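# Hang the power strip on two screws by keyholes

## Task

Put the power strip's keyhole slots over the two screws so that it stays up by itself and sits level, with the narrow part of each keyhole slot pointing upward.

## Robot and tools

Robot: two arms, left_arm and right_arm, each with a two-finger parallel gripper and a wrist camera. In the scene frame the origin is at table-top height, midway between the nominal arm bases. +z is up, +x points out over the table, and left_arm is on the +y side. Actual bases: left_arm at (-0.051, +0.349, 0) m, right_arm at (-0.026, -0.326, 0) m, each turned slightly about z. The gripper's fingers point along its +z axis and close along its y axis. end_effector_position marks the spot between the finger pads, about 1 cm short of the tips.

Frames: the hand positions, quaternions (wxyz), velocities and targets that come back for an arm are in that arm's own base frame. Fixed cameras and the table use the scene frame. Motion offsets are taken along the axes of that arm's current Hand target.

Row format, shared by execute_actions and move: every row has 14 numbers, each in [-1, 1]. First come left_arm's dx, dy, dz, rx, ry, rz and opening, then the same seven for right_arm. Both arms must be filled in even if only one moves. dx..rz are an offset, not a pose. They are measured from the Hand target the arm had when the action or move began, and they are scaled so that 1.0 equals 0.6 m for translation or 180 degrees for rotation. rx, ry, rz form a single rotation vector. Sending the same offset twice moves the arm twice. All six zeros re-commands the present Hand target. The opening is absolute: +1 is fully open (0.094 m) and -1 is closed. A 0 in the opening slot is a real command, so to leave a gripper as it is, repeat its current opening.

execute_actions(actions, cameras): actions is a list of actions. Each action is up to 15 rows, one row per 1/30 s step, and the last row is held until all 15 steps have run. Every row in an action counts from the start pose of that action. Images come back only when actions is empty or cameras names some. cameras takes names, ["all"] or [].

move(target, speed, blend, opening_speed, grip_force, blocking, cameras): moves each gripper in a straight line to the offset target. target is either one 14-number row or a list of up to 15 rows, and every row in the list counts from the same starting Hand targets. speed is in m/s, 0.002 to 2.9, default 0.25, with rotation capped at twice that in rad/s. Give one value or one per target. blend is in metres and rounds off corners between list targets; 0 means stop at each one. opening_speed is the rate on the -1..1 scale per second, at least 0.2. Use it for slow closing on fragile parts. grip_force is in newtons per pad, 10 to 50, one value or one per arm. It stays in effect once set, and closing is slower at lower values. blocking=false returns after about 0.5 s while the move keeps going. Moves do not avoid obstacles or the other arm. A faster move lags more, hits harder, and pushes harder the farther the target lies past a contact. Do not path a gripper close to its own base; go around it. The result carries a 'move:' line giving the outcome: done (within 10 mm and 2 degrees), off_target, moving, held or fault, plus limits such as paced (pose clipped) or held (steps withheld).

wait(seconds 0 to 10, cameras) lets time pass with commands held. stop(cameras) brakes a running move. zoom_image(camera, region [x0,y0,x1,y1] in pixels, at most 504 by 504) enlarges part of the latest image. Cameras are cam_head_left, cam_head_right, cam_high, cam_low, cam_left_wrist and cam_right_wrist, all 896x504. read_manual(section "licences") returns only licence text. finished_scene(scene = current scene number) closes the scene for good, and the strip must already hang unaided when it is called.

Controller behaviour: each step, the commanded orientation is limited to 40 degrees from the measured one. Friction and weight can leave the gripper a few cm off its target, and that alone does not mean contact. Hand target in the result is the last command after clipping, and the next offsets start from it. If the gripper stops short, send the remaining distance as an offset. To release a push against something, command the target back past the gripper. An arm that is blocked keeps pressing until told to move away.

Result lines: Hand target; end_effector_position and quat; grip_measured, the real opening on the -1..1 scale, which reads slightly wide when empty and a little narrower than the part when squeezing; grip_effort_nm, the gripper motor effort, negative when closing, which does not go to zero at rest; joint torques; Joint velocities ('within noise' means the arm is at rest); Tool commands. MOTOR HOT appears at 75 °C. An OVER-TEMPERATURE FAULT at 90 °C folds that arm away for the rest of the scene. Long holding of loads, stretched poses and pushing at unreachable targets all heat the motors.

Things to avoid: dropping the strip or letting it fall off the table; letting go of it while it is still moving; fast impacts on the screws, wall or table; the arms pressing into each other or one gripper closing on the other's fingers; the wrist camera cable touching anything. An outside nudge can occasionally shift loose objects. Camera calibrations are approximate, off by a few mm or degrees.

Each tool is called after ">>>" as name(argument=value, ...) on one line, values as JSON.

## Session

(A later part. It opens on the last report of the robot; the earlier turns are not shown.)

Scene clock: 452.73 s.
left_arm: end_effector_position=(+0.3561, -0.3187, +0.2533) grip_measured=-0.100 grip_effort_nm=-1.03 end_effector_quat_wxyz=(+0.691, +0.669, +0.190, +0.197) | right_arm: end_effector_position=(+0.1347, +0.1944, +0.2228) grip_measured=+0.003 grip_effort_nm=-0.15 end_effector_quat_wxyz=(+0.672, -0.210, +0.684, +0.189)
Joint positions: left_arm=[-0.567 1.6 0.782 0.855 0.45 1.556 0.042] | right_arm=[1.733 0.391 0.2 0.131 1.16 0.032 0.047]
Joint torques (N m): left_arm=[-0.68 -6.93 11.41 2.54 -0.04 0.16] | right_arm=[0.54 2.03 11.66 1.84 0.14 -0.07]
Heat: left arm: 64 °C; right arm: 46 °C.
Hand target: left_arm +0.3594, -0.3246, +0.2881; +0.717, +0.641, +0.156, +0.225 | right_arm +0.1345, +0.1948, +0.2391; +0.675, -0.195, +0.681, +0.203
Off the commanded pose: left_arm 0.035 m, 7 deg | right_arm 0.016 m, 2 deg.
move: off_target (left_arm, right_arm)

>>> move(target=[[0,-0.004,0.012,0,0,0.002,-0.35,0,0,0,0,0,0,0]], speed=0.05)

>>> move(target=[[0,0,0.018,0,0,0,-0.35,0,0,0,0,0,0,0]], speed=0.04)

>>> move(target=[[0,0,0.012,0,0,0,-0.35,0,0,0,0,0,0,0]], speed=0.04, cameras=["cam_right_wrist"])

>>> zoom_image(camera="cam_right_wrist", region=[370, 0, 530, 200])

Scene clock: 456.53 s.
left_arm: end_effector_position=(+0.3579, -0.3240, +0.2501) grip_measured=-0.100 grip_effort_nm=-1.03 end_effector_quat_wxyz=(+0.690, +0.671, +0.190, +0.193) | right_arm: end_effector_position=(+0.1347, +0.1944, +0.2228) grip_measured=+0.003 grip_effort_nm=-0.15 end_effector_quat_wxyz=(+0.672, -0.210, +0.684, +0.189)
Joint positions: left_arm=[-0.576 1.621 0.796 0.855 0.446 1.556 0.042] | right_arm=[1.733 0.391 0.2 0.131 1.16 0.032 0.047]
Joint torques (N m): left_arm=[-0.81 -6.78 11.93 2.59 -0.1 0.22] | right_arm=[0.51 2.1 11.58 1.85 0.12 -0.08]
Heat: left arm: 65 °C; right arm: 46 °C.
Hand target: left_arm +0.3633, -0.3311, +0.2867; +0.717, +0.641, +0.153, +0.227 | right_arm +0.1345, +0.1948, +0.2391; +0.675, -0.195, +0.681, +0.203
Off the commanded pose: left_arm 0.038 m, 7 deg | right_arm 0.016 m, 2 deg.
move: off_target (left_arm, right_arm)

Scene clock: 457.23 s.
left_arm: end_effector_position=(+0.3567, -0.3269, +0.2502) grip_measured=-0.100 grip_effort_nm=-1.03 end_effector_quat_wxyz=(+0.691, +0.672, +0.186, +0.190) | right_arm: end_effector_position=(+0.1347, +0.1944, +0.2228) grip_measured=+0.003 grip_effort_nm=-0.15 end_effector_quat_wxyz=(+0.672, -0.210, +0.684, +0.189)
Joint positions: left_arm=[-0.581 1.626 0.802 0.854 0.452 1.555 0.042] | right_arm=[1.733 0.391 0.2 0.131 1.16 0.032 0.047]
Joint torques (N m): left_arm=[-1.63 -5.15 14.43 2.51 -0.28 0.24] | right_arm=[0.51 2.13 11.66 1.85 0.12 -0.07]
Heat: left arm: 65 °C; right arm: 46 °C.
Hand target: left_arm +0.3688, -0.3402, +0.2881; +0.717, +0.641, +0.153, +0.227 | right_arm +0.1345, +0.1948, +0.2391; +0.675, -0.195, +0.681, +0.203
Off the commanded pose: left_arm 0.042 m, 7 deg | right_arm 0.016 m, 2 deg.
move: off_target (left_arm, right_arm)

Scene clock: 457.93 s.
left_arm: end_effector_position=(+0.3566, -0.3276, +0.2499) grip_measured=-0.100 grip_effort_nm=-1.03 end_effector_quat_wxyz=(+0.691, +0.672, +0.185, +0.188) | right_arm: end_effector_position=(+0.1347, +0.1944, +0.2228) grip_measured=+0.003 grip_effort_nm=-0.15 end_effector_quat_wxyz=(+0.672, -0.210, +0.684, +0.189)
Joint positions: left_arm=[-0.581 1.628 0.804 0.854 0.455 1.554 0.042] | right_arm=[1.733 0.391 0.2 0.131 1.16 0.032 0.047]
Joint torques (N m): left_arm=[-2.45 -4.08 16.13 2.46 -0.4 0.24] | right_arm=[0.42 2.17 11.59 1.84 0.15 -0.05]
Heat: left arm: 65 °C; right arm: 46 °C.
Hand target: left_arm +0.3725, -0.3463, +0.2891; +0.717, +0.641, +0.153, +0.227 | right_arm +0.1345, +0.1948, +0.2391; +0.675, -0.195, +0.681, +0.203
Off the commanded pose: left_arm 0.046 m, 7 deg | right_arm 0.016 m, 2 deg.
move: off_target (left_arm, right_arm)
camera_calibration:
cam_right_wrist: T_world_to_cam=[[0.538004, -0.842891, 0.00925932, 0.08947], [-0.379841, -0.252224, -0.890002, 0.334391], [0.75251, 0.475308, -0.455862, -0.00542089], [0, 0, 0, 1]] pos_world=[0.0829597, 0.162331, 0.294309]
Images, in order (width x height): cam_right_wrist 896x504.

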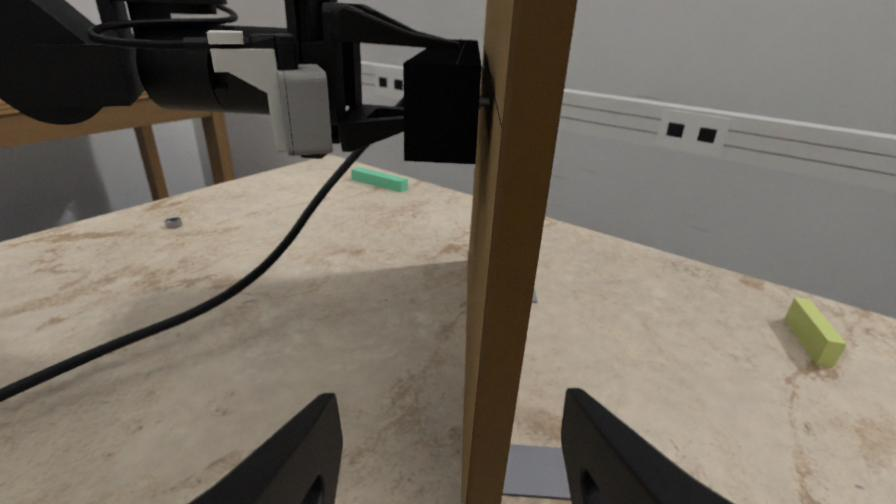

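Scaled by 2.520 from the camera's 896x504 image, which has a finer 1280x720 frame.

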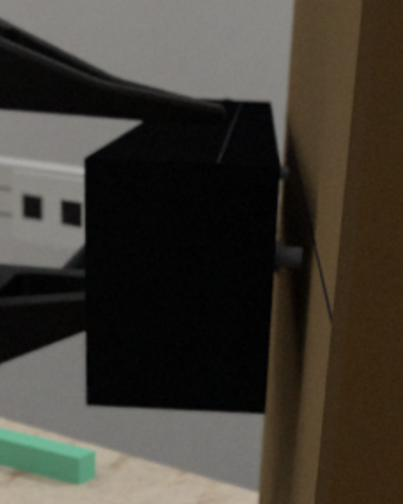

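>>> move(target=[[0,0,-0.07,0,0,0.003,-0.35,0,0,0,0,0,0,0],[0.005,0,-0.05,0,0,0.003,-0.35,0,0,0,0,0,0,0],[0.005,0,-0.01,0,0,0.003,-0.35,0,0,0,0,0,0,0]], speed=0.08)

>>> move(target=[[0,0,-0.06,0,0,0,-0.35,0,0,0,0,0,0,0],[0.005,0,-0.04,0,0,0,-0.35,0,0,0,0,0,0,0],[0.005,0,0.005,0,0,0,-0.35,0,0,0,0,0,0,0]], speed=0.08)

>>> move(target=[[0,0,-0.06,0,0,0,-0.35,0,0,0,0,0,0,0],[0.005,0,-0.04,0,0,0,-0.35,0,0,0,0,0,0,0],[0.005,0,0.005,0,0,0,-0.35,0,0,0,0,0,0,0]], speed=0.08, cameras=["cam_right_wrist"])

>>> zoom_image(camera="cam_right_wrist", region=[370, 0, 530, 200])

Scene clock: 468.37 s.
left_arm: end_effector_position=(+0.3601, -0.3248, +0.2504) grip_measured=-0.100 grip_effort_nm=-1.03 end_effector_quat_wxyz=(+0.690, +0.672, +0.185, +0.194) | right_arm: end_effector_position=(+0.1347, +0.1944, +0.2228) grip_measured=+0.003 grip_effort_nm=-0.15 end_effector_quat_wxyz=(+0.672, -0.210, +0.684, +0.189)
Joint positions: left_arm=[-0.571 1.631 0.808 0.854 0.458 1.562 0.042] | right_arm=[1.733 0.391 0.2 0.131 1.16 0.032 0.047]
Joint torques (N m): left_arm=[-1.95 -5.03 14.69 2.5 -0.29 0.24] | right_arm=[0.43 2.11 11.58 1.86 0.11 -0.11]
Heat: left arm: 67 °C; right arm: 47 °C.
Hand target: left_arm +0.3720, -0.3396, +0.2884; +0.716, +0.642, +0.151, +0.231 | right_arm +0.1345, +0.1948, +0.2391; +0.675, -0.195, +0.681, +0.203
Off the commanded pose: left_arm 0.043 m, 7 deg | right_arm 0.016 m, 2 deg.
move: off_target (left_arm, right_arm)

Scene clock: 470.27 s.
left_arm: end_effector_position=(+0.3636, -0.3231, +0.2506) grip_measured=-0.100 grip_effort_nm=-1.03 end_effector_quat_wxyz=(+0.690, +0.672, +0.185, +0.195) | right_arm: end_effector_position=(+0.1347, +0.1944, +0.2228) grip_measured=+0.003 grip_effort_nm=-0.15 end_effector_quat_wxyz=(+0.672, -0.210, +0.684, +0.189)
Joint positions: left_arm=[-0.561 1.637 0.816 0.852 0.466 1.564 0.042] | right_arm=[1.733 0.391 0.2 0.131 1.16 0.032 0.047]
Joint torques (N m): left_arm=[-2.44 -4.72 15.27 2.48 -0.32 0.22] | right_arm=[0.47 2.04 11.52 1.85 0.12 -0.1]
Heat: left arm: 68 °C; right arm: 47 °C.
Hand target: left_arm +0.3761, -0.3406, +0.2891; +0.716, +0.642, +0.150, +0.231 | right_arm +0.1345, +0.1948, +0.2391; +0.675, -0.195, +0.681, +0.203
Off the commanded pose: left_arm 0.044 m, 7 deg | right_arm 0.016 m, 2 deg.
move: off_target (left_arm, right_arm)

Scene clock: 472.17 s.
left_arm: end_effector_position=(+0.3651, -0.3229, +0.2498) grip_measured=-0.100 grip_effort_nm=-1.03 end_effector_quat_wxyz=(+0.689, +0.674, +0.183, +0.193) | right_arm: end_effector_position=(+0.1347, +0.1944, +0.2228) grip_measured=+0.003 grip_effort_nm=-0.15 end_effector_quat_wxyz=(+0.672, -0.210, +0.684, +0.189)
Joint positions: left_arm=[-0.555 1.643 0.822 0.849 0.477 1.565 0.042] | right_arm=[1.733 0.391 0.2 0.131 1.16 0.032 0.047]
Joint torques (N m): left_arm=[-2.54 -4.44 15.98 2.48 -0.38 0.19] | right_arm=[0.44 2.14 11.58 1.84 0.12 -0.08]
Heat: left arm: 68 °C; right arm: 47 °C.
Hand target: left_arm +0.3803, -0.3415, +0.2898; +0.716, +0.642, +0.151, +0.231 | right_arm +0.1345, +0.1948, +0.2391; +0.675, -0.195, +0.681, +0.203
Off the commanded pose: left_arm 0.047 m, 7 deg | right_arm 0.016 m, 2 deg.
move: off_target (left_arm, right_arm)
camera_calibration:
cam_right_wrist: T_world_to_cam=[[0.538004, -0.842891, 0.00925932, 0.08947], [-0.379841, -0.252224, -0.890002, 0.334391], [0.75251, 0.475308, -0.455862, -0.00542089], [0, 0, 0, 1]] pos_world=[0.0829597, 0.162331, 0.294309]
Images, in order (width x height): cam_right_wrist 896x504.

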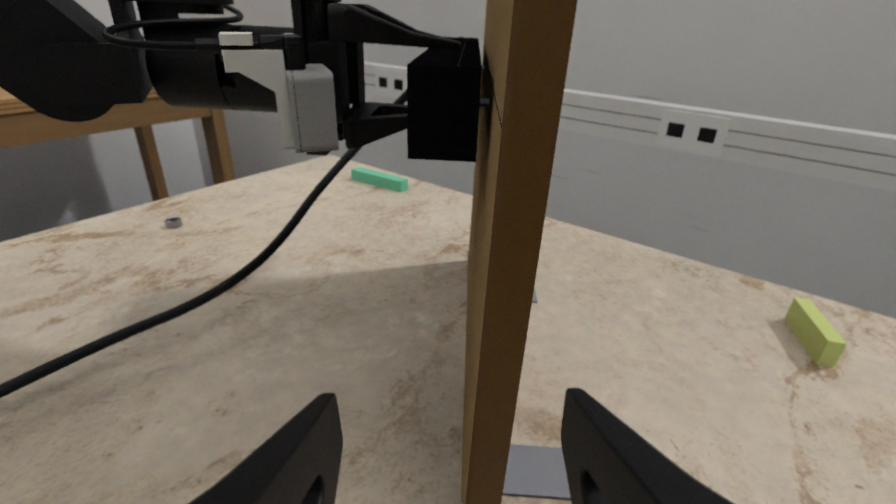

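Scaled by 2.520 from the camera's 896x504 image, which has a finer 1280x720 frame.

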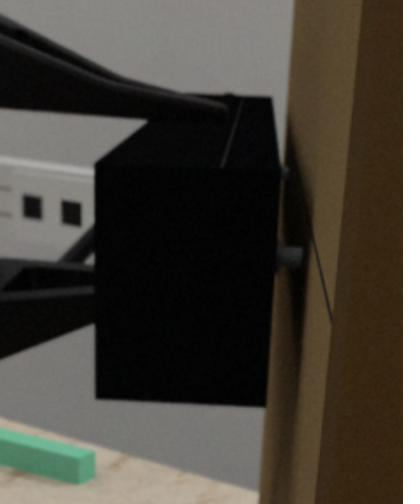

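>>> wait(seconds=0.1, cameras=["cam_head_left","cam_head_right"])

>>> zoom_image(camera="cam_head_right", region=[310, 170, 430, 280])

>>> zoom_image(camera="cam_head_left", region=[350, 170, 470, 280])

>>> move(target=[[0,0,-0.08,0,0,0,-0.35,0,0,0,0,0,0,0],[0,-0.17,-0.12,0,0,0,-0.35,0,0,0,0,0,0,0]], speed=0.15, cameras=["cam_head_left","cam_head_right"])

>>> zoom_image(camera="cam_head_right", region=[310, 170, 430, 280])

>>> zoom_image(camera="cam_head_left", region=[350, 170, 470, 280])

Scene clock: 483.60 s.
left_arm: end_effector_position=(+0.3651, -0.3229, +0.2498) grip_measured=-0.100 grip_effort_nm=-1.03 end_effector_quat_wxyz=(+0.689, +0.674, +0.183, +0.193) | right_arm: end_effector_position=(+0.1347, +0.1944, +0.2228) grip_measured=+0.003 grip_effort_nm=-0.15 end_effector_quat_wxyz=(+0.672, -0.210, +0.684, +0.189)
Joint positions: left_arm=[-0.555 1.643 0.822 0.849 0.477 1.565 0.042] | right_arm=[1.733 0.391 0.2 0.131 1.16 0.032 0.047]
Joint torques (N m): left_arm=[-2.55 -4.44 15.98 2.48 -0.38 0.19] | right_arm=[0.38 2.07 11.47 1.89 0.15 -0.05]
Heat: left arm: 67 °C; right arm: 47 °C.
Hand target: left_arm +0.3803, -0.3415, +0.2898; +0.716, +0.642, +0.151, +0.231 | right_arm +0.1345, +0.1948, +0.2391; +0.675, -0.195, +0.681, +0.203
Tool commands: left_gripper/opening=-0.35 right_gripper/opening=+0.0
Off the commanded pose: left_arm 0.047 m, 7 deg | right_arm 0.016 m, 2 deg.
wait: 0.10 s; at rest from the start
Images, in order (width x height): cam_head_left 896x504, cam_head_right 896x504.

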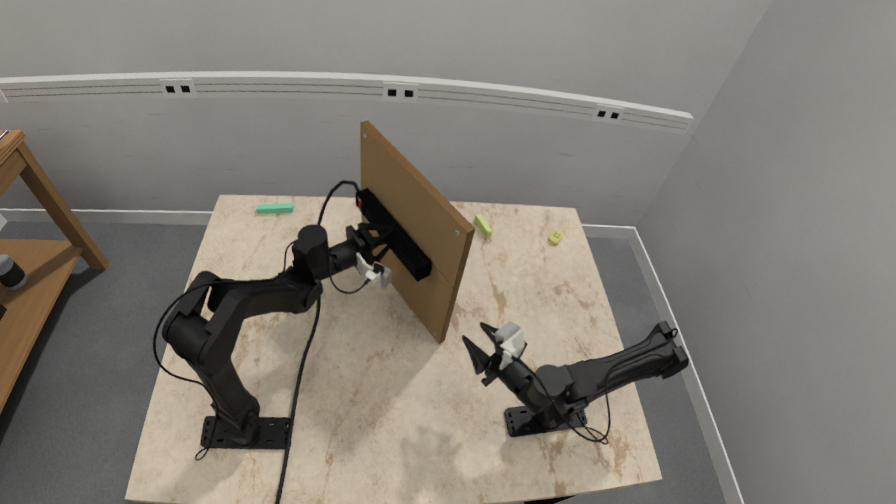

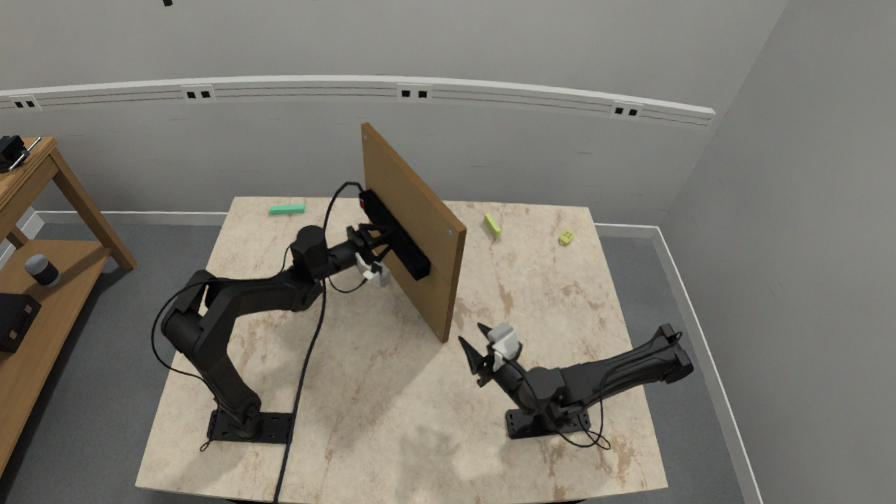

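Scaled by 4.200 from the camera's 896x504 image, which has a finer 1280x720 frame.

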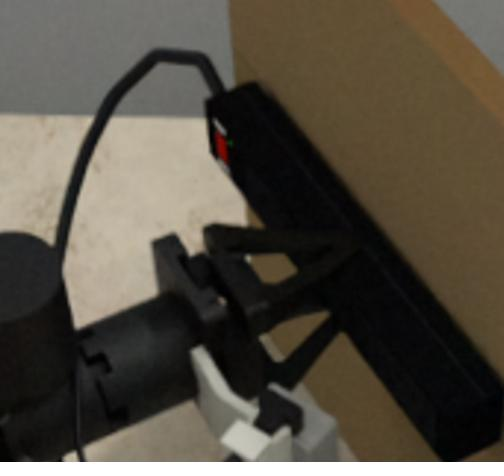

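Scaled by 4.200 from the camera's 896x504 image, which has a finer 1280x720 frame.

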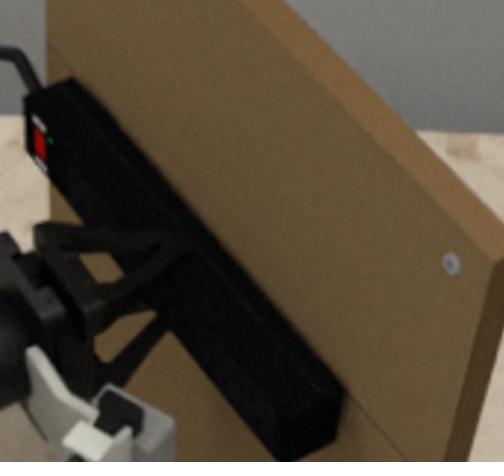

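Scene clock: 486.20 s.
left_arm: end_effector_position=(+0.3559, -0.2891, +0.1624) grip_measured=-0.100 grip_effort_nm=-1.03 end_effector_quat_wxyz=(+0.699, +0.662, +0.174, +0.210) | right_arm: end_effector_position=(+0.1347, +0.1944, +0.2228) grip_measured=+0.003 grip_effort_nm=-0.15 end_effector_quat_wxyz=(+0.672, -0.210, +0.684, +0.189)
Joint positions: left_arm=[-0.48 1.902 0.582 1.395 0.541 1.567 0.042] | right_arm=[1.733 0.391 0.2 0.131 1.16 0.032 0.047]
Joint velocities: left_arm=[within noise] | right_arm=[-0.002 0.017 -0.051 0.051 0.022 -0.022 0]
Joint torques (N m): left_arm=[0.68 -7.21 5.85 2.6 0.04 0.07] | right_arm=[0.18 2.17 11.64 1.83 0.12 -0.06]
Heat: left arm: 68 °C; right arm: 47 °C.
Hand target: left_arm +0.3574, -0.2875, +0.1795; +0.716, +0.642, +0.151, +0.231 | right_arm +0.1345, +0.1948, +0.2391; +0.675, -0.195, +0.681, +0.203
Off the commanded pose: left_arm 0.017 m, 5 deg | right_arm 0.016 m, 2 deg.
move: off_target (left_arm, right_arm)
Images, in order (width x height): cam_head_left 896x504, cam_head_right 896x504.

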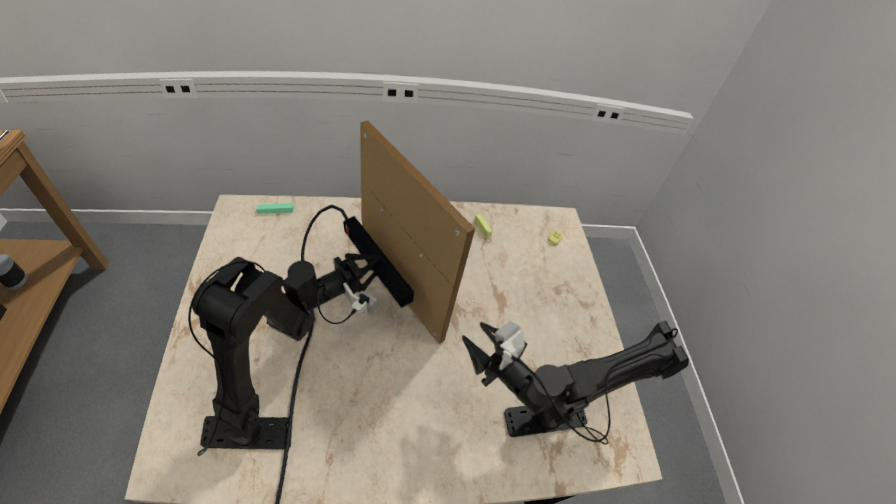

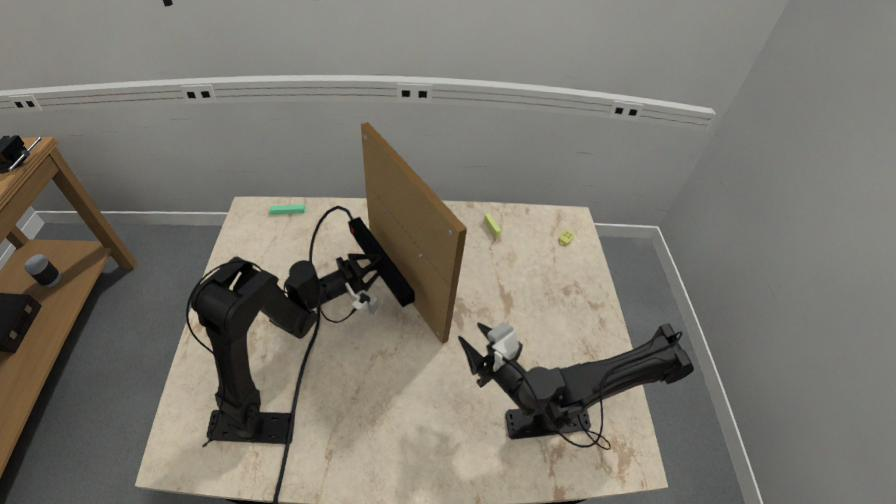

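Scaled by 4.200 from the camera's 896x504 image, which has a finer 1280x720 frame.

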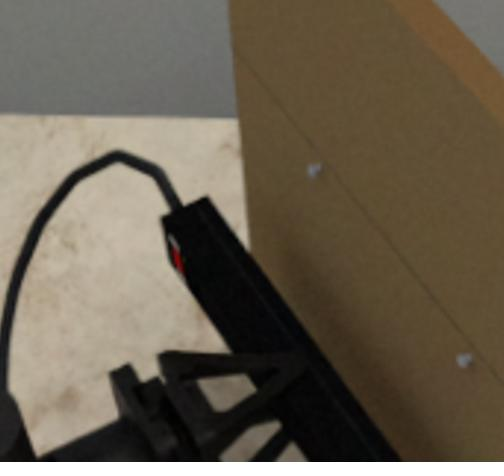

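Scaled by 4.200 from the camera's 896x504 image, which has a finer 1280x720 frame.

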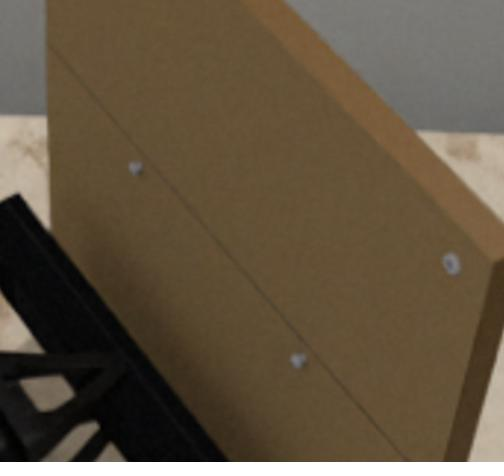

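>>> move(target=[[0,0.17,-0.06,0,0,0,-0.35,0,0,0,0,0,0,0]], speed=0.15)

>>> move(target=[[-0.012,0.007,0.06,0,0,0,-0.35,0,0,0,0,0,0,0]], speed=0.08)

Scene clock: 509.57 s.
left_arm: end_effector_position=(+0.3267, -0.2526, +0.2469) grip_measured=-0.100 grip_effort_nm=-1.03 end_effector_quat_wxyz=(+0.697, +0.664, +0.184, +0.200) | right_arm: end_effector_position=(+0.1347, +0.1944, +0.2228) grip_measured=+0.003 grip_effort_nm=-0.15 end_effector_quat_wxyz=(+0.672, -0.210, +0.684, +0.189)
Joint positions: left_arm=[-0.406 1.407 0.55 0.92 0.615 1.543 0.042] | right_arm=[1.733 0.391 0.2 0.131 1.16 0.032 0.047]
Joint torques (N m): left_arm=[0.61 -7.28 8.54 2.4 0.03 0.15] | right_arm=[0.32 2.07 11.67 1.86 0.13 -0.09]
Heat: left arm: 70 °C; right arm: 47 °C.
Hand target: left_arm +0.3249, -0.2498, +0.2756; +0.716, +0.642, +0.150, +0.231 | right_arm +0.1345, +0.1948, +0.2391; +0.675, -0.195, +0.681, +0.203
Off the commanded pose: left_arm 0.029 m, 6 deg | right_arm 0.016 m, 2 deg.
move: off_target (left_arm, right_arm)

Scene clock: 510.63 s.
left_arm: end_effector_position=(+0.3326, -0.2797, +0.2511) grip_measured=-0.100 grip_effort_nm=-1.03 end_effector_quat_wxyz=(+0.694, +0.667, +0.187, +0.197) | right_arm: end_effector_position=(+0.1347, +0.1944, +0.2228) grip_measured=+0.003 grip_effort_nm=-0.15 end_effector_quat_wxyz=(+0.672, -0.210, +0.684, +0.189)
Joint positions: left_arm=[-0.49 1.457 0.625 0.88 0.531 1.55 0.042] | right_arm=[1.733 0.391 0.2 0.131 1.16 0.032 0.047]
Joint torques (N m): left_arm=[-0.55 -5.64 11.17 2.46 -0.07 0.23] | right_arm=[0.29 2.19 11.63 1.85 0.13 -0.07]
Heat: left arm: 70 °C; right arm: 47 °C.
Hand target: left_arm +0.3366, -0.2840, +0.2838; +0.716, +0.642, +0.150, +0.231 | right_arm +0.1345, +0.1948, +0.2391; +0.675, -0.195, +0.681, +0.203
Off the commanded pose: left_arm 0.033 m, 7 deg | right_arm 0.016 m, 2 deg.
move: off_target (left_arm, right_arm)

>>> move(target=[[-0.003,0.002,0.076,0,0,0.002,-0.35,0,0,0,0,0,0,0]], speed=0.08)

>>> move(target=[[0,0,0.022,0,0,0,-0.35,0,0,0,0,0,0,0]], speed=0.04)

>>> move(target=[[0,0,0.012,0,0,0,-0.35,0,0,0,0,0,0,0]], speed=0.04)

Scene clock: 514.77 s.
left_arm: end_effector_position=(+0.3545, -0.3179, +0.2554) grip_measured=-0.100 grip_effort_nm=-1.03 end_effector_quat_wxyz=(+0.690, +0.670, +0.186, +0.200) | right_arm: end_effector_position=(+0.1347, +0.1944, +0.2228) grip_measured=+0.003 grip_effort_nm=-0.15 end_effector_quat_wxyz=(+0.672, -0.210, +0.684, +0.189)
Joint positions: left_arm=[-0.567 1.587 0.78 0.842 0.451 1.567 0.042] | right_arm=[1.733 0.391 0.2 0.131 1.16 0.032 0.047]
Joint torques (N m): left_arm=[-0.59 -6.82 11.56 2.55 -0.04 0.26] | right_arm=[0.44 2.03 11.63 1.82 0.11 -0.07]
Heat: left arm: 70 °C; right arm: 47 °C.
Hand target: left_arm +0.3583, -0.3235, +0.2908; +0.715, +0.642, +0.149, +0.233 | right_arm +0.1345, +0.1948, +0.2391; +0.675, -0.195, +0.681, +0.203
Off the commanded pose: left_arm 0.036 m, 7 deg | right_arm 0.016 m, 2 deg.
move: off_target (left_arm, right_arm)

Scene clock: 515.50 s.
left_arm: end_effector_position=(+0.3569, -0.3273, +0.2557) grip_measured=-0.100 grip_effort_nm=-1.03 end_effector_quat_wxyz=(+0.690, +0.673, +0.182, +0.195) | right_arm: end_effector_position=(+0.1347, +0.1944, +0.2228) grip_measured=+0.003 grip_effort_nm=-0.15 end_effector_quat_wxyz=(+0.672, -0.210, +0.684, +0.189)
Joint positions: left_arm=[-0.582 1.615 0.814 0.834 0.449 1.569 0.042] | right_arm=[1.733 0.391 0.2 0.131 1.16 0.032 0.047]
Joint torques (N m): left_arm=[-0.88 -6.39 12.7 2.53 -0.2 0.26] | right_arm=[0.35 2.22 11.73 1.83 0.13 -0.09]
Heat: left arm: 70 °C; right arm: 47 °C.
Hand target: left_arm +0.3650, -0.3348, +0.2925; +0.715, +0.642, +0.148, +0.233 | right_arm +0.1345, +0.1948, +0.2391; +0.675, -0.195, +0.681, +0.203
Off the commanded pose: left_arm 0.038 m, 7 deg | right_arm 0.016 m, 2 deg.
move: off_target (left_arm, right_arm)

Scene clock: 516.20 s.
left_arm: end_effector_position=(+0.3570, -0.3277, +0.2556) grip_measured=-0.100 grip_effort_nm=-1.03 end_effector_quat_wxyz=(+0.690, +0.673, +0.181, +0.195) | right_arm: end_effector_position=(+0.1347, +0.1944, +0.2228) grip_measured=+0.003 grip_effort_nm=-0.15 end_effector_quat_wxyz=(+0.672, -0.210, +0.684, +0.189)
Joint positions: left_arm=[-0.582 1.616 0.816 0.832 0.451 1.569 0.042] | right_arm=[1.733 0.391 0.2 0.131 1.16 0.032 0.047]
Joint torques (N m): left_arm=[-1.69 -5.16 14.48 2.5 -0.3 0.26] | right_arm=[0.35 2.18 11.64 1.86 0.12 -0.08]
Heat: left arm: 70 °C; right arm: 47 °C.
Hand target: left_arm +0.3687, -0.3409, +0.2934; +0.715, +0.642, +0.149, +0.233 | right_arm +0.1345, +0.1948, +0.2391; +0.675, -0.195, +0.681, +0.203
Off the commanded pose: left_arm 0.042 m, 7 deg | right_arm 0.016 m, 2 deg.
move: off_target (left_arm, right_arm)

>>> move(target=[[0,0,-0.05,0,0,-0.002,-0.35,0,0,0,0,0,0,0],[0.002,-0.003,-0.035,0,0,-0.002,-0.35,0,0,0,0,0,0,0],[0.002,-0.003,0,0,0,-0.002,-0.35,0,0,0,0,0,0,0]], speed=0.08)

>>> move(target=[[0,0,-0.05,0,0,0,-0.35,0,0,0,0,0,0,0],[0.004,-0.001,-0.035,0,0,0,-0.35,0,0,0,0,0,0,0],[0.004,-0.001,0,0,0,0,-0.35,0,0,0,0,0,0,0]], speed=0.08)

>>> move(target=[[0,0,-0.05,0,0,0,-0.35,0,0,0,0,0,0,0],[0,-0.003,-0.035,0,0,0,-0.35,0,0,0,0,0,0,0],[0,-0.003,0,0,0,0,-0.35,0,0,0,0,0,0,0]], speed=0.08)

>>> move(target=[[0,0,-0.05,0,0,0,-0.35,0,0,0,0,0,0,0],[0.004,0,-0.035,0,0,0,-0.35,0,0,0,0,0,0,0],[0.004,0,0,0,0,0,-0.35,0,0,0,0,0,0,0]], speed=0.08, cameras=["cam_head_left","cam_head_right","cam_right_wrist"])

>>> zoom_image(camera="cam_head_left", region=[350, 170, 470, 280])

>>> zoom_image(camera="cam_right_wrist", region=[370, 0, 530, 200])

Scene clock: 524.80 s.
left_arm: end_effector_position=(+0.3581, -0.3260, +0.2520) grip_measured=-0.100 grip_effort_nm=-1.03 end_effector_quat_wxyz=(+0.688, +0.675, +0.184, +0.194) | right_arm: end_effector_position=(+0.1347, +0.1944, +0.2228) grip_measured=+0.003 grip_effort_nm=-0.15 end_effector_quat_wxyz=(+0.672, -0.210, +0.684, +0.189)
Joint positions: left_arm=[-0.577 1.619 0.811 0.832 0.452 1.569 0.042] | right_arm=[1.733 0.391 0.2 0.131 1.16 0.032 0.047]
Joint torques (N m): left_arm=[-1.8 -5.07 14.65 2.57 -0.27 0.2] | right_arm=[0.31 2.17 11.64 1.85 0.13 -0.09]
Heat: left arm: 71 °C; right arm: 47 °C.
Hand target: left_arm +0.3700, -0.3404, +0.2920; +0.716, +0.642, +0.150, +0.231 | right_arm +0.1345, +0.1948, +0.2391; +0.675, -0.195, +0.681, +0.203
Off the commanded pose: left_arm 0.044 m, 8 deg | right_arm 0.016 m, 2 deg.
move: off_target (left_arm, right_arm)

Scene clock: 526.50 s.
left_arm: end_effector_position=(+0.3595, -0.3251, +0.2504) grip_measured=-0.100 grip_effort_nm=-1.03 end_effector_quat_wxyz=(+0.687, +0.676, +0.185, +0.193) | right_arm: end_effector_position=(+0.1347, +0.1944, +0.2228) grip_measured=+0.003 grip_effort_nm=-0.15 end_effector_quat_wxyz=(+0.672, -0.210, +0.684, +0.189)
Joint positions: left_arm=[-0.572 1.624 0.812 0.833 0.458 1.569 0.042] | right_arm=[1.733 0.391 0.2 0.131 1.16 0.032 0.047]
Joint torques (N m): left_arm=[-1.69 -5.16 14.75 2.59 -0.27 0.19] | right_arm=[0.42 2.06 11.49 1.84 0.14 -0.05]
Heat: left arm: 71 °C; right arm: 47 °C.
Hand target: left_arm +0.3721, -0.3392, +0.2915; +0.716, +0.642, +0.150, +0.231 | right_arm +0.1345, +0.1948, +0.2391; +0.675, -0.195, +0.681, +0.203
Off the commanded pose: left_arm 0.045 m, 8 deg | right_arm 0.016 m, 2 deg.
move: off_target (left_arm, right_arm)

Scene clock: 528.20 s.
left_arm: end_effector_position=(+0.3611, -0.3242, +0.2482) grip_measured=-0.100 grip_effort_nm=-1.03 end_effector_quat_wxyz=(+0.686, +0.676, +0.187, +0.194) | right_arm: end_effector_position=(+0.1347, +0.1944, +0.2228) grip_measured=+0.003 grip_effort_nm=-0.15 end_effector_quat_wxyz=(+0.672, -0.210, +0.684, +0.189)
Joint positions: left_arm=[-0.569 1.629 0.811 0.835 0.457 1.569 0.042] | right_arm=[1.733 0.391 0.2 0.131 1.16 0.032 0.047]
Joint torques (N m): left_arm=[-1.94 -5.24 14.56 2.63 -0.24 0.18] | right_arm=[0.35 2.09 11.45 1.8 0.14 -0.08]
Heat: left arm: 71 °C; right arm: 47 °C.
Hand target: left_arm +0.3724, -0.3392, +0.2897; +0.716, +0.642, +0.150, +0.231 | right_arm +0.1345, +0.1948, +0.2391; +0.675, -0.195, +0.681, +0.203
Off the commanded pose: left_arm 0.046 m, 8 deg | right_arm 0.016 m, 2 deg.
move: off_target (left_arm, right_arm)

Scene clock: 529.87 s.
left_arm: end_effector_position=(+0.3616, -0.3239, +0.2481) grip_measured=-0.100 grip_effort_nm=-1.03 end_effector_quat_wxyz=(+0.687, +0.676, +0.185, +0.192) | right_arm: end_effector_position=(+0.1347, +0.1944, +0.2228) grip_measured=+0.003 grip_effort_nm=-0.15 end_effector_quat_wxyz=(+0.672, -0.210, +0.684, +0.189)
Joint positions: left_arm=[-0.565 1.633 0.812 0.839 0.465 1.569 0.042] | right_arm=[1.733 0.391 0.2 0.131 1.16 0.032 0.047]
Joint torques (N m): left_arm=[-1.69 -5.26 14.8 2.59 -0.27 0.17] | right_arm=[0.38 2.15 11.48 1.83 0.1 -0.09]
Heat: left arm: 71 °C; right arm: 47 °C.
Hand target: left_arm +0.3744, -0.3380, +0.2897; +0.716, +0.642, +0.151, +0.231 | right_arm +0.1345, +0.1948, +0.2391; +0.675, -0.195, +0.681, +0.203
Off the commanded pose: left_arm 0.046 m, 8 deg | right_arm 0.016 m, 2 deg.
move: off_target (left_arm, right_arm)
camera_calibration:
cam_right_wrist: T_world_to_cam=[[0.538004, -0.842891, 0.00925932, 0.08947], [-0.379841, -0.252224, -0.890002, 0.334391], [0.75251, 0.475308, -0.455862, -0.00542089], [0, 0, 0, 1]] pos_world=[0.0829597, 0.162331, 0.294309]
Images, in order (width x height): cam_head_left 896x504, cam_head_right 896x504, cam_right_wrist 896x504.

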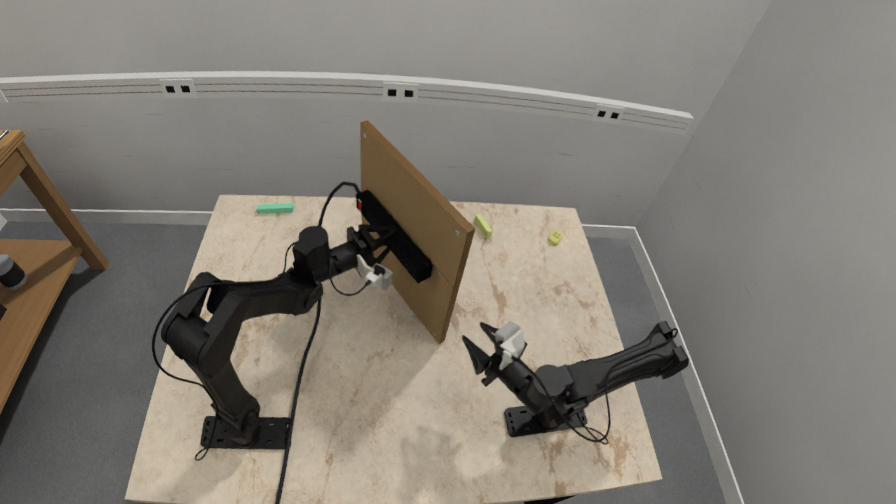

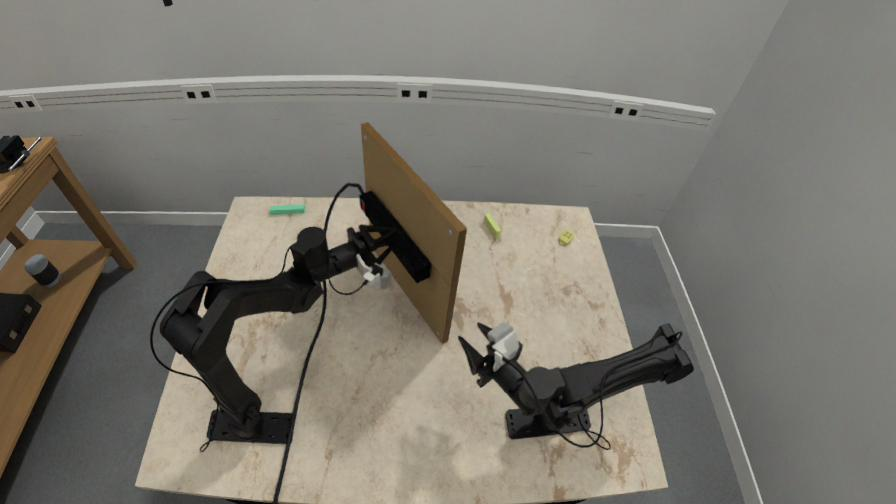

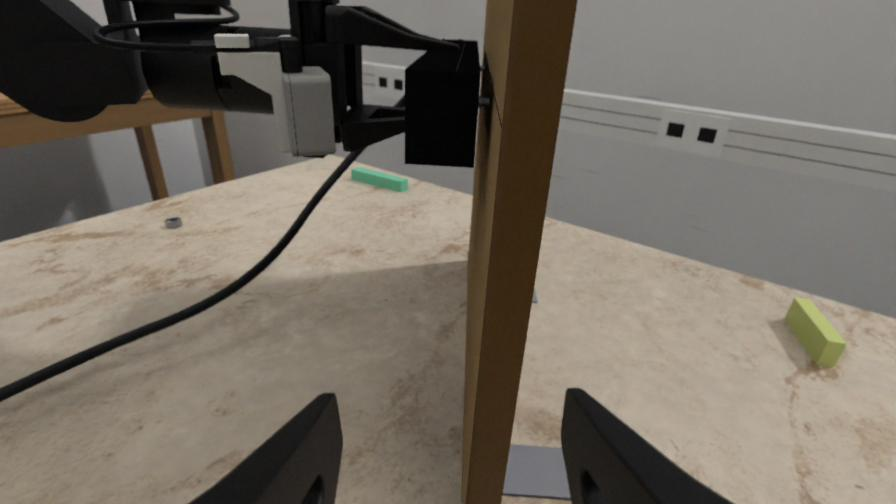

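Scaled by 4.200 from the camera's 896x504 image, which has a finer 1280x720 frame.

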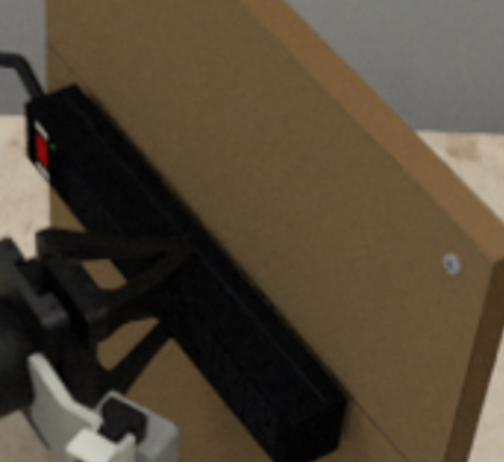

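Scaled by 2.520 from the camera's 896x504 image, which has a finer 1280x720 frame.

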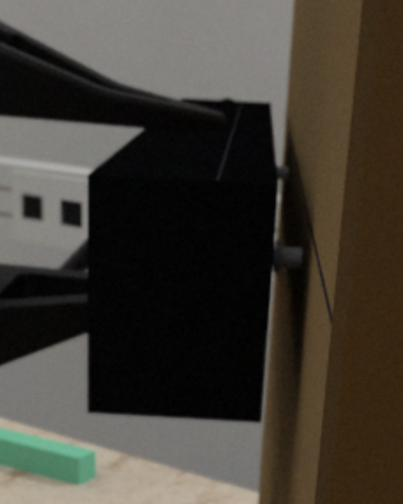

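>>> move(target=[[0,0,-0.06,0,0,0.003,-0.35,0,0,0,0,0,0,0],[-0.009,0.008,-0.04,0,0,0.003,-0.35,0,0,0,0,0,0,0],[-0.009,0.008,0.005,0,0,0.003,-0.35,0,0,0,0,0,0,0]], speed=0.08)

>>> move(target=[[0.008,-0.008,-0.05,0,0,0,-0.35,0,0,0,0,0,0,0],[0.008,-0.008,0,0,0,0,-0.35,0,0,0,0,0,0,0]], speed=0.08)

Scene clock: 540.83 s.
left_arm: end_effector_position=(+0.3579, -0.3265, +0.2539) grip_measured=-0.100 grip_effort_nm=-1.03 end_effector_quat_wxyz=(+0.688, +0.675, +0.183, +0.195) | right_arm: end_effector_position=(+0.1347, +0.1944, +0.2228) grip_measured=+0.003 grip_effort_nm=-0.15 end_effector_quat_wxyz=(+0.672, -0.210, +0.684, +0.189)
Joint positions: left_arm=[-0.579 1.616 0.815 0.825 0.451 1.573 0.042] | right_arm=[1.733 0.391 0.2 0.131 1.16 0.032 0.047]
Joint torques (N m): left_arm=[-2.17 -4.77 15.35 2.52 -0.31 0.25] | right_arm=[0.49 2.17 11.58 1.84 0.13 -0.07]
Heat: left arm: 69 °C; right arm: 48 °C.
Hand target: left_arm +0.3707, -0.3430, +0.2946; +0.715, +0.642, +0.147, +0.234 | right_arm +0.1345, +0.1948, +0.2391; +0.675, -0.195, +0.681, +0.203
Off the commanded pose: left_arm 0.046 m, 8 deg | right_arm 0.016 m, 2 deg.
move: off_target (left_arm, right_arm)

Scene clock: 542.30 s.
left_arm: end_effector_position=(+0.3623, -0.3237, +0.2516) grip_measured=-0.100 grip_effort_nm=-1.03 end_effector_quat_wxyz=(+0.688, +0.675, +0.182, +0.196) | right_arm: end_effector_position=(+0.1347, +0.1944, +0.2228) grip_measured=+0.003 grip_effort_nm=-0.15 end_effector_quat_wxyz=(+0.672, -0.210, +0.684, +0.189)
Joint positions: left_arm=[-0.564 1.63 0.818 0.838 0.466 1.572 0.042] | right_arm=[1.733 0.391 0.2 0.131 1.16 0.032 0.047]
Joint torques (N m): left_arm=[-2.3 -4.45 15.21 2.56 -0.33 0.23] | right_arm=[0.34 2.14 11.55 1.84 0.11 -0.09]
Heat: left arm: 69 °C; right arm: 48 °C.
Hand target: left_arm +0.3755, -0.3408, +0.2902; +0.715, +0.643, +0.148, +0.234 | right_arm +0.1345, +0.1948, +0.2391; +0.675, -0.195, +0.681, +0.203
Off the commanded pose: left_arm 0.044 m, 8 deg | right_arm 0.016 m, 2 deg.
move: off_target (left_arm, right_arm)

>>> move(target=[[0,0,-0.06,0,0,0,-0.35,0,0,0,0,0,0,0],[-0.011,0.002,-0.04,0,0,0,-0.35,0,0,0,0,0,0,0],[-0.011,0.002,0.01,0,0,0,-0.35,0,0,0,0,0,0,0]], speed=0.08)

>>> move(target=[[0.008,-0.008,-0.05,0,0,0,-0.35,0,0,0,0,0,0,0],[0.008,-0.008,0,0,0,0,-0.35,0,0,0,0,0,0,0]], speed=0.08)

Scene clock: 547.73 s.
left_arm: end_effector_position=(+0.3571, -0.3272, +0.2480) grip_measured=-0.100 grip_effort_nm=-1.03 end_effector_quat_wxyz=(+0.686, +0.677, +0.184, +0.194) | right_arm: end_effector_position=(+0.1347, +0.1944, +0.2228) grip_measured=+0.003 grip_effort_nm=-0.15 end_effector_quat_wxyz=(+0.672, -0.210, +0.684, +0.189)
Joint positions: left_arm=[-0.582 1.625 0.804 0.837 0.448 1.575 0.042] | right_arm=[1.733 0.391 0.2 0.131 1.16 0.032 0.047]
Joint torques (N m): left_arm=[-2.97 -4.03 16.79 2.52 -0.38 0.23] | right_arm=[0.4 2.1 11.49 1.84 0.12 -0.08]
Heat: left arm: 69 °C; right arm: 48 °C.
Hand target: left_arm +0.3728, -0.3493, +0.2917; +0.715, +0.642, +0.147, +0.234 | right_arm +0.1345, +0.1948, +0.2391; +0.675, -0.195, +0.681, +0.203
Off the commanded pose: left_arm 0.051 m, 8 deg | right_arm 0.016 m, 2 deg.
move: off_target (left_arm, right_arm)

Scene clock: 549.13 s.
left_arm: end_effector_position=(+0.3589, -0.3261, +0.2477) grip_measured=-0.100 grip_effort_nm=-1.03 end_effector_quat_wxyz=(+0.689, +0.675, +0.178, +0.193) | right_arm: end_effector_position=(+0.1347, +0.1944, +0.2228) grip_measured=+0.003 grip_effort_nm=-0.15 end_effector_quat_wxyz=(+0.672, -0.210, +0.684, +0.189)
Joint positions: left_arm=[-0.57 1.638 0.806 0.859 0.47 1.574 0.042] | right_arm=[1.733 0.391 0.2 0.131 1.16 0.032 0.047]
Joint torques (N m): left_arm=[-2.81 -3.59 16.8 2.47 -0.49 0.22] | right_arm=[0.36 2.1 11.64 1.84 0.14 -0.07]
Heat: left arm: 69 °C; right arm: 48 °C.
Hand target: left_arm +0.3775, -0.3471, +0.2873; +0.715, +0.643, +0.147, +0.234 | right_arm +0.1345, +0.1948, +0.2391; +0.675, -0.195, +0.681, +0.203
Off the commanded pose: left_arm 0.049 m, 8 deg | right_arm 0.016 m, 2 deg.
move: off_target (left_arm, right_arm)

>>> move(target=[[0,0,-0.08,0,0,0,-0.35,0,0,0,0,0,0,0],[-0.008,0.016,-0.06,0,0,0,-0.35,0,0,0,0,0,0,0],[-0.008,0.016,-0.02,0,0,0,-0.35,0,0,0,0,0,0,0]], speed=0.08)

>>> move(target=[[0,0,-0.03,0,0,0,-0.35,0,0,0,0,0,0,0],[0.004,0,-0.03,0,0,0,-0.35,0,0,0,0,0,0,0],[0.004,0,0,0,0,0,-0.35,0,0,0,0,0,0,0]], speed=0.08)

>>> move(target=[[0,0,-0.03,0,0,0,-0.35,0,0,0,0,0,0,0],[0.004,0,-0.03,0,0,0,-0.35,0,0,0,0,0,0,0],[0.004,0,0,0,0,0,-0.35,0,0,0,0,0,0,0]], speed=0.08)

>>> move(target=[[0,0,-0.03,0,0,0,-0.35,0,0,0,0,0,0,0],[0.004,0,-0.03,0,0,0,-0.35,0,0,0,0,0,0,0],[0.004,0,0,0,0,0,-0.35,0,0,0,0,0,0,0]], speed=0.08)

>>> move(target=[[0,0,-0.03,0,0,0,-0.35,0,0,0,0,0,0,0],[0.004,0,-0.03,0,0,0,-0.35,0,0,0,0,0,0,0],[0.004,0,0,0,0,0,-0.35,0,0,0,0,0,0,0]], speed=0.08)

Scene clock: 559.83 s.
left_arm: end_effector_position=(+0.3565, -0.3271, +0.2574) grip_measured=-0.100 grip_effort_nm=-1.03 end_effector_quat_wxyz=(+0.689, +0.673, +0.181, +0.198) | right_arm: end_effector_position=(+0.1347, +0.1944, +0.2228) grip_measured=+0.003 grip_effort_nm=-0.15 end_effector_quat_wxyz=(+0.672, -0.210, +0.684, +0.189)
Joint positions: left_arm=[-0.584 1.608 0.816 0.823 0.443 1.575 0.042] | right_arm=[1.733 0.391 0.2 0.131 1.16 0.032 0.047]
Joint torques (N m): left_arm=[-1.47 -5.46 13.82 2.53 -0.21 0.24] | right_arm=[0.54 2.25 11.6 1.87 0.12 -0.11]
Heat: left arm: 69 °C; right arm: 48 °C.
Hand target: left_arm +0.3659, -0.3388, +0.2948; +0.715, +0.642, +0.147, +0.234 | right_arm +0.1345, +0.1948, +0.2391; +0.675, -0.195, +0.681, +0.203
Off the commanded pose: left_arm 0.040 m, 7 deg | right_arm 0.016 m, 2 deg.
move: off_target (left_arm, right_arm)

Scene clock: 561.33 s.
left_arm: end_effector_position=(+0.3569, -0.3265, +0.2573) grip_measured=-0.100 grip_effort_nm=-1.03 end_effector_quat_wxyz=(+0.689, +0.674, +0.179, +0.196) | right_arm: end_effector_position=(+0.1347, +0.1944, +0.2228) grip_measured=+0.003 grip_effort_nm=-0.15 end_effector_quat_wxyz=(+0.672, -0.210, +0.684, +0.189)
Joint positions: left_arm=[-0.578 1.61 0.818 0.823 0.455 1.575 0.042] | right_arm=[1.733 0.391 0.2 0.131 1.16 0.032 0.047]
Joint torques (N m): left_arm=[-1.35 -5.46 13.93 2.52 -0.27 0.23] | right_arm=[0.51 2.18 11.59 1.82 0.14 -0.07]
Heat: left arm: 68 °C; right arm: 48 °C.
Hand target: left_arm +0.3680, -0.3374, +0.2950; +0.715, +0.642, +0.148, +0.234 | right_arm +0.1345, +0.1948, +0.2391; +0.675, -0.195, +0.681, +0.203
Off the commanded pose: left_arm 0.041 m, 7 deg | right_arm 0.016 m, 2 deg.
move: off_target (left_arm, right_arm)

Scene clock: 562.87 s.
left_arm: end_effector_position=(+0.3574, -0.3264, +0.2570) grip_measured=-0.100 grip_effort_nm=-1.03 end_effector_quat_wxyz=(+0.690, +0.675, +0.177, +0.194) | right_arm: end_effector_position=(+0.1347, +0.1944, +0.2228) grip_measured=+0.003 grip_effort_nm=-0.15 end_effector_quat_wxyz=(+0.672, -0.210, +0.684, +0.189)
Joint positions: left_arm=[-0.574 1.613 0.821 0.822 0.466 1.574 0.042] | right_arm=[1.733 0.391 0.2 0.131 1.16 0.032 0.047]
Joint torques (N m): left_arm=[-1.11 -5.49 14.02 2.52 -0.31 0.22] | right_arm=[0.43 2.13 11.58 1.83 0.12 -0.04]
Heat: left arm: 68 °C; right arm: 48 °C.
Hand target: left_arm +0.3701, -0.3363, +0.2953; +0.715, +0.642, +0.147, +0.234 | right_arm +0.1345, +0.1948, +0.2391; +0.675, -0.195, +0.681, +0.203
Off the commanded pose: left_arm 0.041 m, 7 deg | right_arm 0.016 m, 2 deg.
move: off_target (left_arm, right_arm)

Scene clock: 564.40 s.
left_arm: end_effector_position=(+0.3578, -0.3261, +0.2567) grip_measured=-0.100 grip_effort_nm=-1.03 end_effector_quat_wxyz=(+0.690, +0.676, +0.176, +0.191) | right_arm: end_effector_position=(+0.1347, +0.1944, +0.2228) grip_measured=+0.003 grip_effort_nm=-0.15 end_effector_quat_wxyz=(+0.672, -0.210, +0.684, +0.189)
Joint positions: left_arm=[-0.57 1.615 0.823 0.821 0.476 1.574 0.042] | right_arm=[1.733 0.391 0.2 0.131 1.16 0.032 0.047]
Joint torques (N m): left_arm=[-0.91 -5.52 14.13 2.52 -0.34 0.21] | right_arm=[0.51 2.1 11.58 1.85 0.12 -0.07]
Heat: left arm: 68 °C; right arm: 48 °C.
Hand target: left_arm +0.3721, -0.3349, +0.2954; +0.715, +0.642, +0.148, +0.234 | right_arm +0.1345, +0.1948, +0.2391; +0.675, -0.195, +0.681, +0.203
Off the commanded pose: left_arm 0.042 m, 8 deg | right_arm 0.016 m, 2 deg.
move: off_target (left_arm, right_arm)

Scene clock: 565.93 s.
left_arm: end_effector_position=(+0.3594, -0.3244, +0.2566) grip_measured=-0.100 grip_effort_nm=-1.03 end_effector_quat_wxyz=(+0.690, +0.676, +0.176, +0.191) | right_arm: end_effector_position=(+0.1347, +0.1944, +0.2228) grip_measured=+0.003 grip_effort_nm=-0.15 end_effector_quat_wxyz=(+0.672, -0.210, +0.684, +0.189)
Joint positions: left_arm=[-0.562 1.617 0.825 0.82 0.483 1.573 0.042] | right_arm=[1.733 0.391 0.2 0.131 1.16 0.032 0.047]
Joint torques (N m): left_arm=[-0.99 -5.42 14.28 2.53 -0.35 0.2] | right_arm=[0.4 2.09 11.55 1.82 0.1 -0.08]
Heat: left arm: 68 °C; right arm: 48 °C.
Hand target: left_arm +0.3740, -0.3338, +0.2957; +0.715, +0.642, +0.147, +0.234 | right_arm +0.1345, +0.1948, +0.2391; +0.675, -0.195, +0.681, +0.203
Off the commanded pose: left_arm 0.043 m, 8 deg | right_arm 0.016 m, 2 deg.
move: off_target (left_arm, right_arm)


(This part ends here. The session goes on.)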